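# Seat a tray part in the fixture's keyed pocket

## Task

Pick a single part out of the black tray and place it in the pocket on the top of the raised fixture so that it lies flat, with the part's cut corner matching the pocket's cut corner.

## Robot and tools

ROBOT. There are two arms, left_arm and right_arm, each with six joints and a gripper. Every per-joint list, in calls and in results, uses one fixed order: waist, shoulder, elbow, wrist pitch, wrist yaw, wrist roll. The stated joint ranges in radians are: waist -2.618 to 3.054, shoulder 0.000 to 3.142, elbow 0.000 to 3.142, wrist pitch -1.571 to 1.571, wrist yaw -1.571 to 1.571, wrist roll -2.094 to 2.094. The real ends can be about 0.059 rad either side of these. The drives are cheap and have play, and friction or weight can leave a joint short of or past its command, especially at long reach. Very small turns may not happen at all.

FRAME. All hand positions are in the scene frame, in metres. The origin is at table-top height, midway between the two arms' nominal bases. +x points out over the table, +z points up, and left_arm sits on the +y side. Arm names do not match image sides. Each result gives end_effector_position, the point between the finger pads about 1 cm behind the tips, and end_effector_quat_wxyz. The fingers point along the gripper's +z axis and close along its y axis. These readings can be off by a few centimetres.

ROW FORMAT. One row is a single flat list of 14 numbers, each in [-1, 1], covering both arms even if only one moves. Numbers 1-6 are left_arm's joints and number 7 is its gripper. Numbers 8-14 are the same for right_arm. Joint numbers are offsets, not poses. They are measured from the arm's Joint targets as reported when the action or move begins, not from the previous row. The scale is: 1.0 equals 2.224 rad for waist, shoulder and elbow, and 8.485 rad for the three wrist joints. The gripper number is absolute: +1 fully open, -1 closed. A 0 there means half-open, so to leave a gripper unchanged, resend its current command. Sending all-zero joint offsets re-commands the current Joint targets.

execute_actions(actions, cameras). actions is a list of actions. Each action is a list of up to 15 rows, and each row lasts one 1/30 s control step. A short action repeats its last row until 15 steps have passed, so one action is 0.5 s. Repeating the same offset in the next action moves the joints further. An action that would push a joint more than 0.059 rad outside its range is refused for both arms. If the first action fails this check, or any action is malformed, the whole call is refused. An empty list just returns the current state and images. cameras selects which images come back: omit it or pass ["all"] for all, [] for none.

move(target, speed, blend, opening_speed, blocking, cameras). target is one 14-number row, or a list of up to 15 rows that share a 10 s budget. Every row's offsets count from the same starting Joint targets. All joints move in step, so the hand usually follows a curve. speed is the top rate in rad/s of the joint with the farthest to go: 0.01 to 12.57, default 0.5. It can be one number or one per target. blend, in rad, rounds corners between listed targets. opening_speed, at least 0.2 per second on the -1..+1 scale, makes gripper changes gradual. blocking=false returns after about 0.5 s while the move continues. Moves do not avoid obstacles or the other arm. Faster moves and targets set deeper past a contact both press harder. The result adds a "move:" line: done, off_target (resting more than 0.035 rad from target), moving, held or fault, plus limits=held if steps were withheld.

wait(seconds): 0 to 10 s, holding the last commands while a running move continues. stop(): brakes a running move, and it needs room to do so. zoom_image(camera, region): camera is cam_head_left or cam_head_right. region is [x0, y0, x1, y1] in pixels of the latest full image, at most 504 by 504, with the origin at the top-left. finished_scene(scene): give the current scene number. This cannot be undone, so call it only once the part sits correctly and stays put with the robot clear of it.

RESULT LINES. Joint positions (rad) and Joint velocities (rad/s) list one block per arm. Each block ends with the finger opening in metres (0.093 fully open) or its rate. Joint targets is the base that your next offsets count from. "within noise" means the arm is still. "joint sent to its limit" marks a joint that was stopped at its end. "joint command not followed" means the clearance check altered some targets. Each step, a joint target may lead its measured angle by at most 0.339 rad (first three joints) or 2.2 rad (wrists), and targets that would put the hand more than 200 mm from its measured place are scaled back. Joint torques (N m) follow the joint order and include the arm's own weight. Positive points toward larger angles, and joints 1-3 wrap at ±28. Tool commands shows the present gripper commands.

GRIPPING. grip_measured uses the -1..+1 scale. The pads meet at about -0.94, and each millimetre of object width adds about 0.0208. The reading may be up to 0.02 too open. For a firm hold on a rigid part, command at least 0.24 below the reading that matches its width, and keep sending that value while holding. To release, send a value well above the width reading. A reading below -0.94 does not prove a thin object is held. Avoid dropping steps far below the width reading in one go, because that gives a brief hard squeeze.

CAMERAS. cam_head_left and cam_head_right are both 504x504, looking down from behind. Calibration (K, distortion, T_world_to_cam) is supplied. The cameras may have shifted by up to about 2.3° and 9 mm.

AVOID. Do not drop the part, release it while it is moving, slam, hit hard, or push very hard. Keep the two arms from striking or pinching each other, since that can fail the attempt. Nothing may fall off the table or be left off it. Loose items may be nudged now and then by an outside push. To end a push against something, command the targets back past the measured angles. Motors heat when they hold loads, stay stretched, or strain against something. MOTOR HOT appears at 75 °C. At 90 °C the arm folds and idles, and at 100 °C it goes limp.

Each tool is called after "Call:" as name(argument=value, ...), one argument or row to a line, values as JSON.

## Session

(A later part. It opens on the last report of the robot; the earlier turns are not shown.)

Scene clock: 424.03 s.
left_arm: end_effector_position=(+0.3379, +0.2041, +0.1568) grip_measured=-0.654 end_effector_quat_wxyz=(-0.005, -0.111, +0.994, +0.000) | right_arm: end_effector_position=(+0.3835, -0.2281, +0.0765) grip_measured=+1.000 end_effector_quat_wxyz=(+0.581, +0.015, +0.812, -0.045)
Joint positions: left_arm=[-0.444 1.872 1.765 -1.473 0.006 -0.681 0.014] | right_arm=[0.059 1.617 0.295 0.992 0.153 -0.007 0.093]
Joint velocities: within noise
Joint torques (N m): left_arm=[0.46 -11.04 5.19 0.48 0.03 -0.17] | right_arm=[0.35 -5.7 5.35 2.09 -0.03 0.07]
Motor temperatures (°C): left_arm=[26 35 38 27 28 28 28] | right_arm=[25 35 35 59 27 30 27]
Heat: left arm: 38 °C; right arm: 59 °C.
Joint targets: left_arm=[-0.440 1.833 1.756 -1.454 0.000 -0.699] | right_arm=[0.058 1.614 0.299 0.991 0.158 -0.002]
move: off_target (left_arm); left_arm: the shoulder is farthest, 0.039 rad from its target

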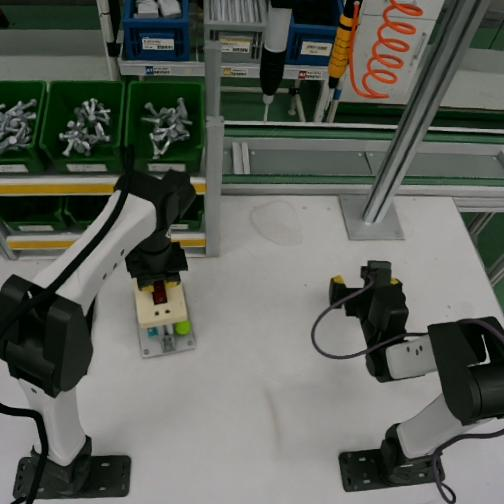

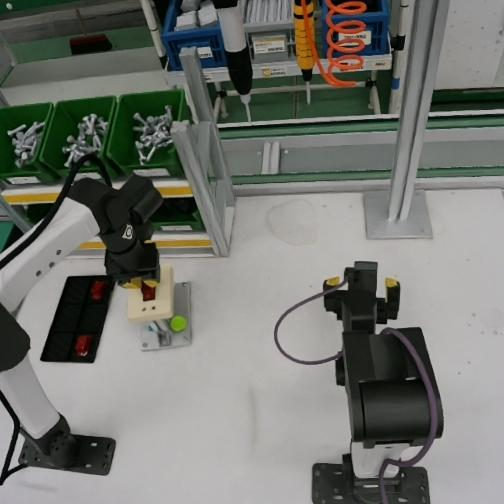

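Call:
move(
  target=[0,-0.00513,-0.0139,0.00298,-0.00059,0,-0.75,0,0,0,0,0,0,1],
  speed=0.1,
)

Call:
zoom_image(
  camera="cam_head_left",
  region=[150, 284, 174, 308],
)

Call:
zoom_image(
  camera="cam_head_right",
  region=[137, 280, 161, 304],
)

Scene clock: 469.90 s.
left_arm: end_effector_position=(+0.3370, +0.2045, +0.1526) grip_measured=-0.654 end_effector_quat_wxyz=(-0.004, -0.111, +0.994, -0.002) | right_arm: end_effector_position=(+0.3835, -0.2281, +0.0765) grip_measured=+1.000 end_effector_quat_wxyz=(+0.581, +0.015, +0.812, -0.045)
Joint positions: left_arm=[-0.444 1.861 1.734 -1.448 0.006 -0.681 0.014] | right_arm=[0.059 1.617 0.295 0.992 0.153 -0.007 0.093]
Joint velocities: within noise
Joint torques (N m): left_arm=[0.42 -11.14 5.27 0.46 -0.01 -0.16] | right_arm=[0.35 -5.7 5.35 2.1 -0.03 0.07]
Motor temperatures (°C): left_arm=[26 44 36 27 28 28 28] | right_arm=[25 35 35 60 27 30 27]
Heat: left arm: 44 °C; right arm: 60 °C.
Joint targets: left_arm=[-0.440 1.821 1.726 -1.429 -0.005 -0.699] | right_arm=[0.058 1.614 0.299 0.991 0.158 -0.002]
move: off_target (left_arm); left_arm: the shoulder is farthest, 0.039 rad from its target

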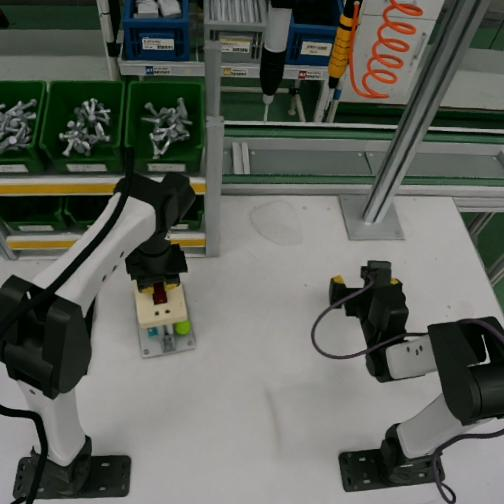

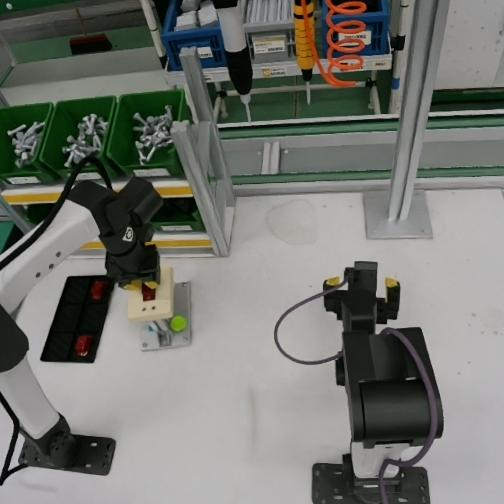

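Scaled by 21.000 from the camera's 504x504 image, which has a finer 720x720 frame.

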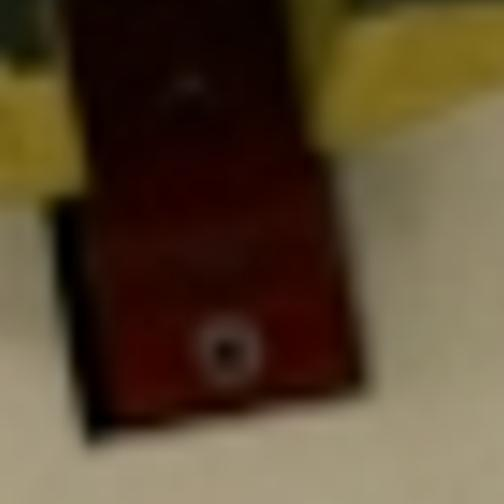

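Scaled by 21.000 from the camera's 504x504 image, which has a finer 720x720 frame.

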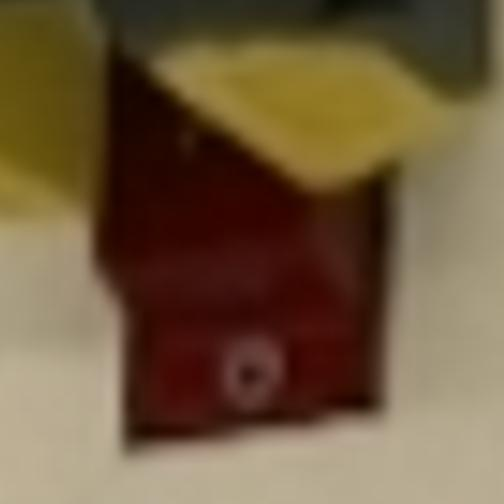

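Call:
move(
  target=[0.0018,0,-0.0061,0.0015,0,0,-0.75,0,0,0,0,0,0,1],
  speed=0.1,
)

Call:
zoom_image(
  camera="cam_head_left",
  region=[150, 284, 174, 308],
)

Call:
zoom_image(
  camera="cam_head_right",
  region=[137, 280, 161, 304],
)

Scene clock: 497.83 s.
left_arm: end_effector_position=(+0.3370, +0.2045, +0.1494) grip_measured=-0.654 end_effector_quat_wxyz=(-0.004, -0.111, +0.994, -0.001) | right_arm: end_effector_position=(+0.3835, -0.2281, +0.0765) grip_measured=+1.000 end_effector_quat_wxyz=(+0.581, +0.015, +0.812, -0.045)
Joint positions: left_arm=[-0.444 1.86 1.72 -1.436 0.006 -0.681 0.014] | right_arm=[0.059 1.617 0.295 0.992 0.153 -0.007 0.093]
Joint velocities: within noise
Joint torques (N m): left_arm=[0.69 -10.99 5.26 0.49 -0.01 -0.16] | right_arm=[0.35 -5.71 5.35 2.09 -0.03 0.07]
Motor temperatures (°C): left_arm=[26 45 36 27 28 28 28] | right_arm=[25 35 35 61 27 30 27]
Heat: left arm: 45 °C; right arm: 61 °C.
Joint targets: left_arm=[-0.436 1.821 1.712 -1.416 -0.005 -0.699] | right_arm=[0.058 1.614 0.299 0.991 0.158 -0.002]
move: off_target (left_arm); left_arm: the shoulder is farthest, 0.039 rad from its target

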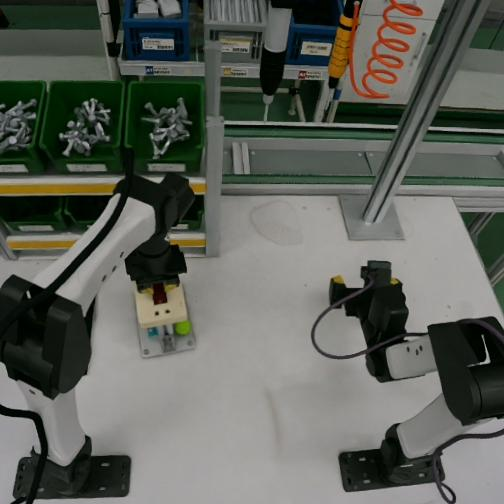

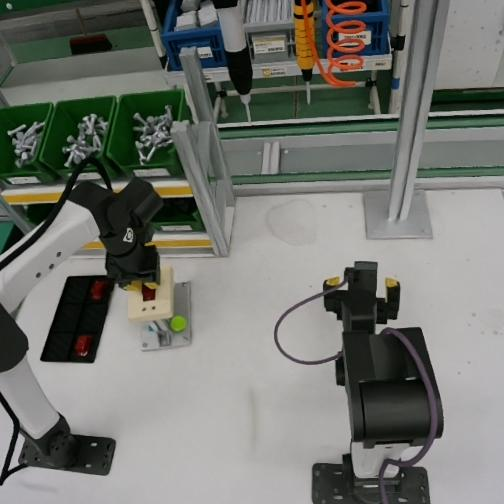

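Scaled by 21.000 from the camera's 504x504 image, which has a finer 720x720 frame.

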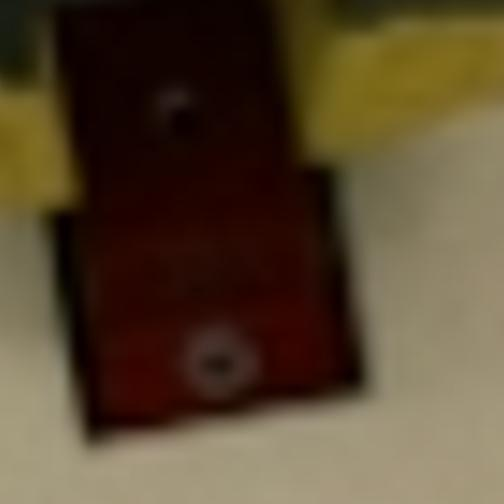

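Scaled by 21.000 from the camera's 504x504 image, which has a finer 720x720 frame.

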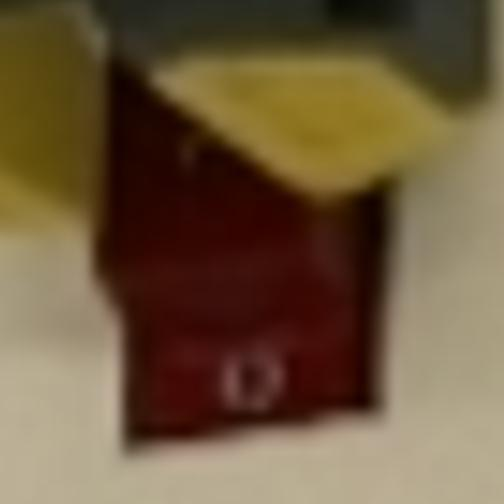

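Call:
move(
  target=[0,0,-0.0042,0.00106,0,0,-0.75,0,0,0,0,0,0,1],
  speed=0.1,
)

Call:
zoom_image(
  camera="cam_head_left",
  region=[150, 284, 174, 308],
)

Call:
zoom_image(
  camera="cam_head_right",
  region=[137, 280, 161, 304],
)

Scene clock: 509.53 s.
left_arm: end_effector_position=(+0.3372, +0.2044, +0.1488) grip_measured=-0.654 end_effector_quat_wxyz=(-0.002, -0.111, +0.994, -0.003) | right_arm: end_effector_position=(+0.3835, -0.2281, +0.0765) grip_measured=+1.000 end_effector_quat_wxyz=(+0.581, +0.015, +0.812, -0.045)
Joint positions: left_arm=[-0.444 1.857 1.714 -1.428 0.006 -0.681 0.014] | right_arm=[0.059 1.617 0.295 0.992 0.153 -0.007 0.093]
Joint velocities: within noise
Joint torques (N m): left_arm=[0.75 -10.84 5.04 0.5 -0.01 -0.16] | right_arm=[0.35 -5.71 5.37 2.09 -0.03 0.07]
Motor temperatures (°C): left_arm=[26 46 35 27 28 28 28] | right_arm=[25 35 35 61 27 30 27]
Heat: left arm: 46 °C; right arm: 61 °C.
Joint targets: left_arm=[-0.436 1.821 1.703 -1.407 -0.005 -0.699] | right_arm=[0.058 1.614 0.299 0.991 0.158 -0.002]
move: off_target (left_arm); left_arm: the shoulder is farthest, 0.036 rad from its target

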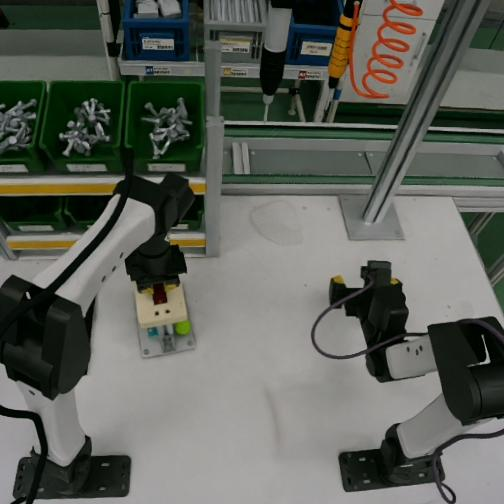

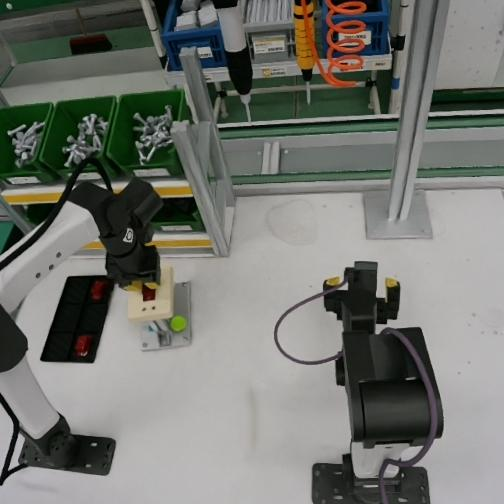

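Scaled by 21.000 from the camera's 504x504 image, which has a finer 720x720 frame.

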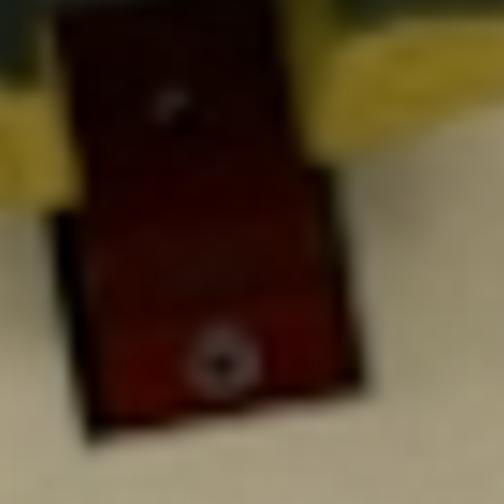

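Scaled by 21.000 from the camera's 504x504 image, which has a finer 720x720 frame.

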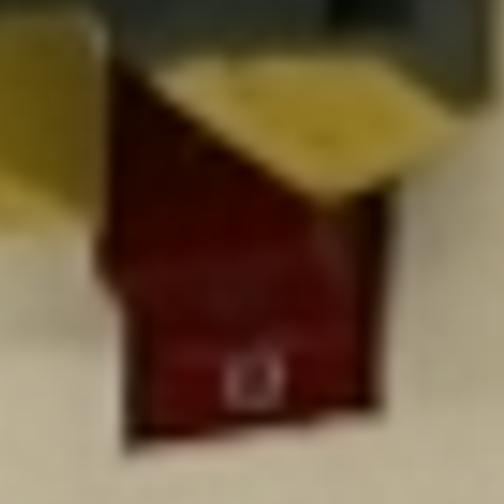

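Call:
move(
  target=[0,0,-0.0036,0.00094,0,0,-0.75,0,0,0,0,0,0,1],
  speed=0.1,
  cameras=["cam_head_left", "cam_head_right"],
)

Call:
zoom_image(
  camera="cam_head_left",
  region=[150, 284, 174, 308],
)

Call:
zoom_image(
  camera="cam_head_right",
  region=[137, 280, 161, 304],
)

Scene clock: 516.43 s.
left_arm: end_effector_position=(+0.3372, +0.2044, +0.1485) grip_measured=-0.654 end_effector_quat_wxyz=(+0.000, -0.111, +0.994, -0.004) | right_arm: end_effector_position=(+0.3835, -0.2281, +0.0765) grip_measured=+1.000 end_effector_quat_wxyz=(+0.581, +0.015, +0.812, -0.045)
Joint positions: left_arm=[-0.444 1.853 1.707 -1.422 0.006 -0.681 0.014] | right_arm=[0.059 1.617 0.295 0.992 0.153 -0.007 0.093]
Joint velocities: within noise
Joint torques (N m): left_arm=[0.66 -10.39 4.88 0.53 0 -0.15] | right_arm=[0.35 -5.71 5.35 2.1 -0.03 0.07]
Motor temperatures (°C): left_arm=[26 45 35 27 28 28 28] | right_arm=[25 35 35 61 27 30 27]
Heat: left arm: 45 °C; right arm: 61 °C.
Joint targets: left_arm=[-0.436 1.822 1.694 -1.399 -0.005 -0.699] | right_arm=[0.058 1.614 0.299 0.991 0.158 -0.002]
move: done

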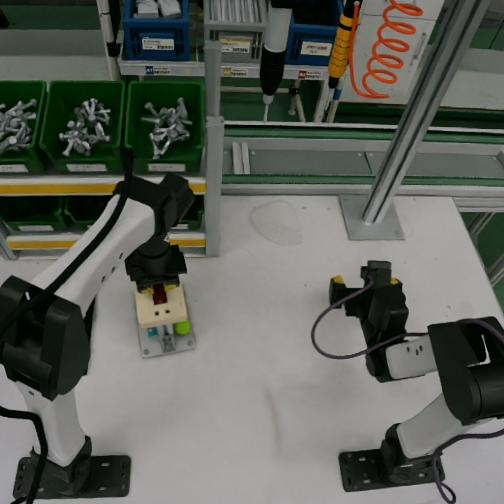

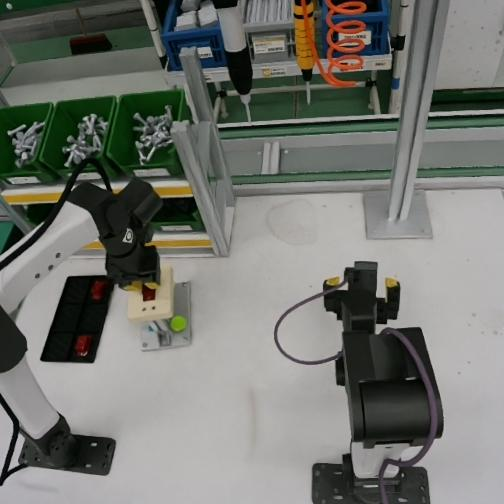

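Scaled by 21.000 from the camera's 504x504 image, which has a finer 720x720 frame.

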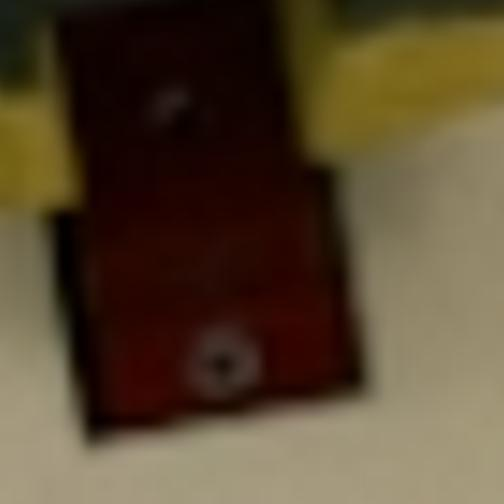

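Scaled by 21.000 from the camera's 504x504 image, which has a finer 720x720 frame.

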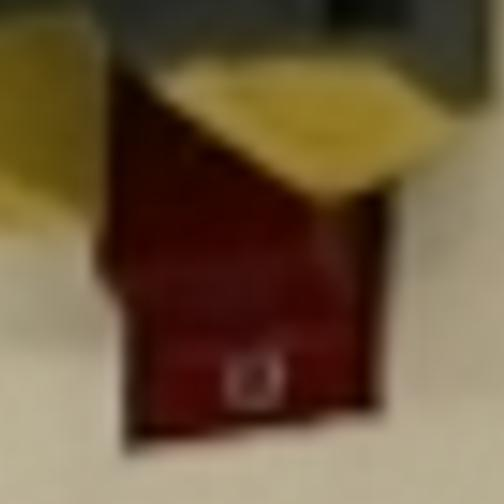

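Call:
move(
  target=[0,0,0,0,0,0,0.0,0,0,0,0,0,0,1],
  opening_speed=0.5,
)

Call:
zoom_image(
  camera="cam_head_left",
  region=[150, 284, 174, 308],
)

Call:
zoom_image(
  camera="cam_head_right",
  region=[137, 280, 161, 304],
)

Scene clock: 531.20 s.
left_arm: end_effector_position=(+0.3379, +0.2041, +0.1486) grip_measured=-0.002 end_effector_quat_wxyz=(+0.001, -0.111, +0.994, -0.004) | right_arm: end_effector_position=(+0.3835, -0.2281, +0.0765) grip_measured=+1.000 end_effector_quat_wxyz=(+0.581, +0.015, +0.812, -0.045)
Joint positions: left_arm=[-0.444 1.853 1.707 -1.419 0.006 -0.681 0.045] | right_arm=[0.059 1.617 0.295 0.992 0.153 -0.007 0.093]
Joint velocities: within noise
Joint torques (N m): left_arm=[0.75 -10.37 4.86 0.5 -0.01 -0.16] | right_arm=[0.35 -5.7 5.35 2.1 -0.03 0.07]
Motor temperatures (°C): left_arm=[26 44 35 27 28 28 28] | right_arm=[25 35 35 62 27 30 27]
Heat: left arm: 44 °C; right arm: 62 °C.
Joint targets: left_arm=[-0.436 1.821 1.695 -1.399 -0.005 -0.699] | right_arm=[0.058 1.614 0.299 0.991 0.158 -0.002]
move: done

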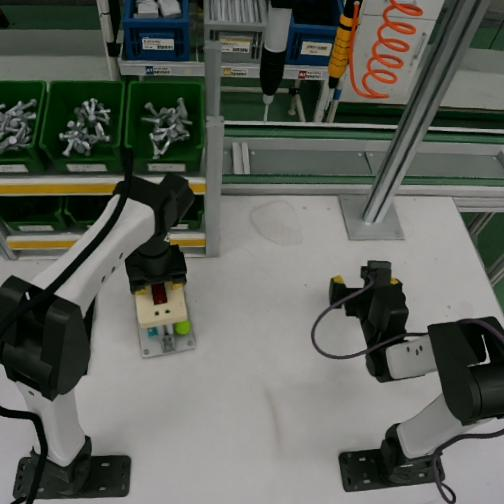

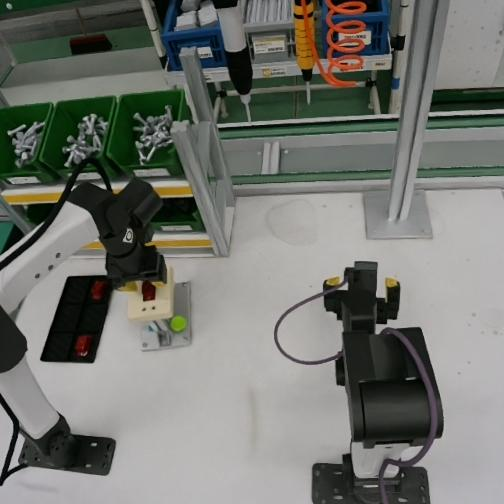

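Scaled by 21.000 from the camera's 504x504 image, which has a finer 720x720 frame.

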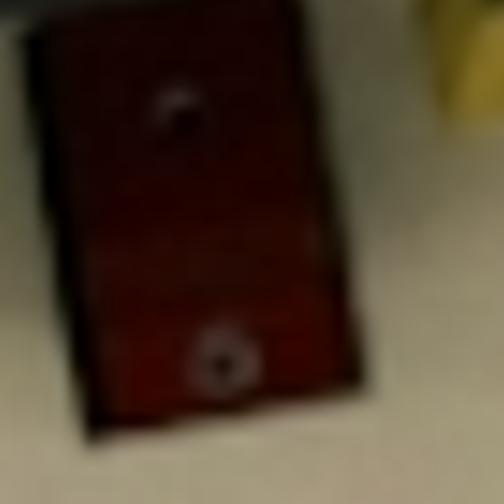

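Scaled by 21.000 from the camera's 504x504 image, which has a finer 720x720 frame.

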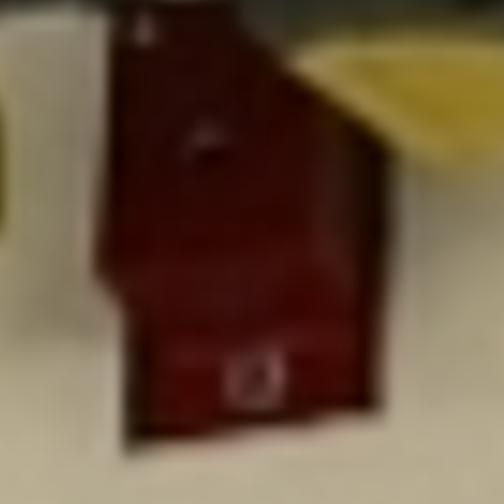

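Call:
move(
  target=[
    [0,0,0.0764,-0.01697,0,0,0.0,0,0,0,0,0,0,1],
    [0.2248,0,0.0764,-0.01697,0,0.03,0.0,0,0,0,0,0,0,1],
  ],
  speed=[0.2, 0.7],
  blend=0.02,
)

Call:
zoom_image(
  camera="cam_head_left",
  region=[128, 258, 198, 338],
)

Call:
zoom_image(
  camera="cam_head_right",
  region=[118, 258, 188, 338],
)

Call:
zoom_image(
  camera="cam_head_left",
  region=[144, 274, 176, 310],
)

Call:
zoom_image(
  camera="cam_head_right",
  region=[133, 272, 165, 308],
)

Scene clock: 551.10 s.
left_arm: end_effector_position=(+0.3724, +0.3760, +0.1809) grip_measured=-0.002 end_effector_quat_wxyz=(+0.011, -0.254, +0.967, -0.004) | right_arm: end_effector_position=(+0.3835, -0.2281, +0.0765) grip_measured=+1.000 end_effector_quat_wxyz=(+0.581, +0.015, +0.812, -0.045)
Joint positions: left_arm=[0.067 1.853 1.837 -1.533 0.003 -0.461 0.045] | right_arm=[0.059 1.617 0.295 0.992 0.153 -0.007 0.093]
Joint velocities: within noise
Joint torques (N m): left_arm=[-0.23 -10.29 8.05 0.23 0.05 0.1] | right_arm=[0.36 -5.7 5.35 2.1 -0.03 0.07]
Motor temperatures (°C): left_arm=[26 43 35 27 28 28 27] | right_arm=[25 35 35 62 27 30 27]
Heat: left arm: 43 °C; right arm: 62 °C.
Joint targets: left_arm=[0.064 1.821 1.864 -1.543 -0.005 -0.444] | right_arm=[0.058 1.614 0.299 0.991 0.158 -0.002]
move: done

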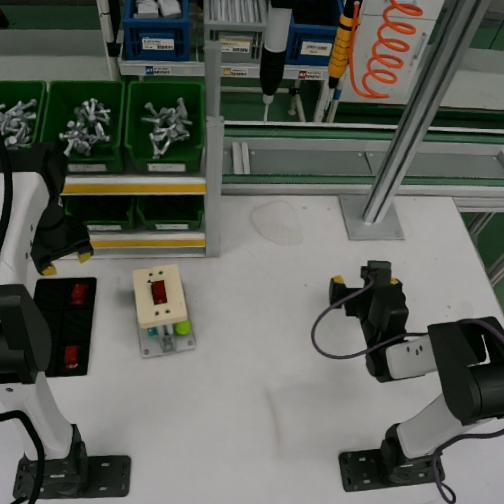

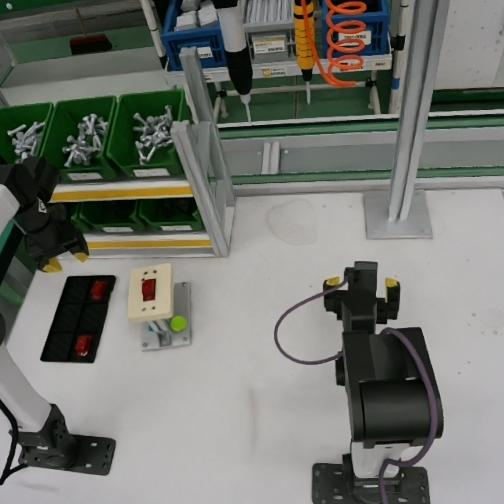

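Scaled by 6.300 from the camera's 504x504 image, which has a finer 720x720 frame.

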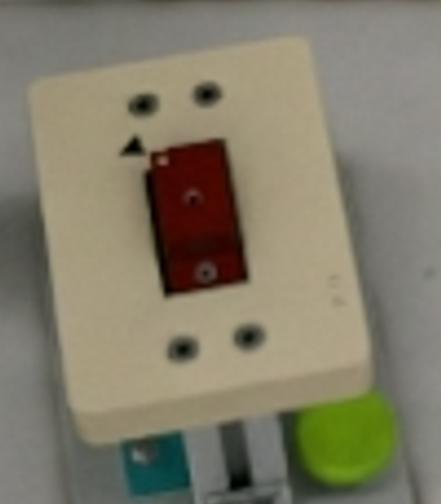

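Scaled by 6.300 from the camera's 504x504 image, which has a finer 720x720 frame.

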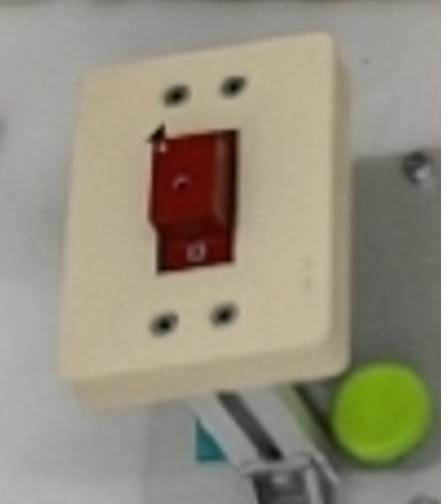

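Scaled by 14.000 from the camera's 504x504 image, which has a finer 720x720 frame.

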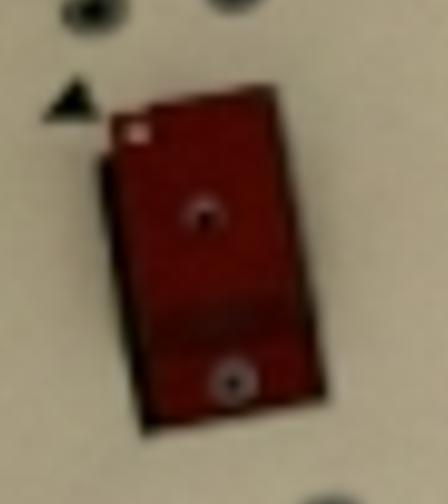

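Scaled by 14.000 from the camera's 504x504 image, which has a finer 720x720 frame.

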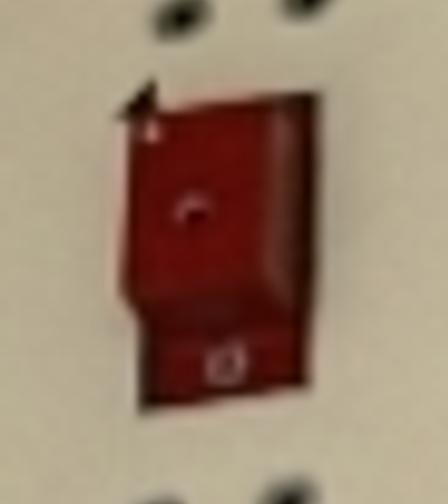

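Call:
finished_scene(
  scene=2,
)

The scene is finished: the task was done.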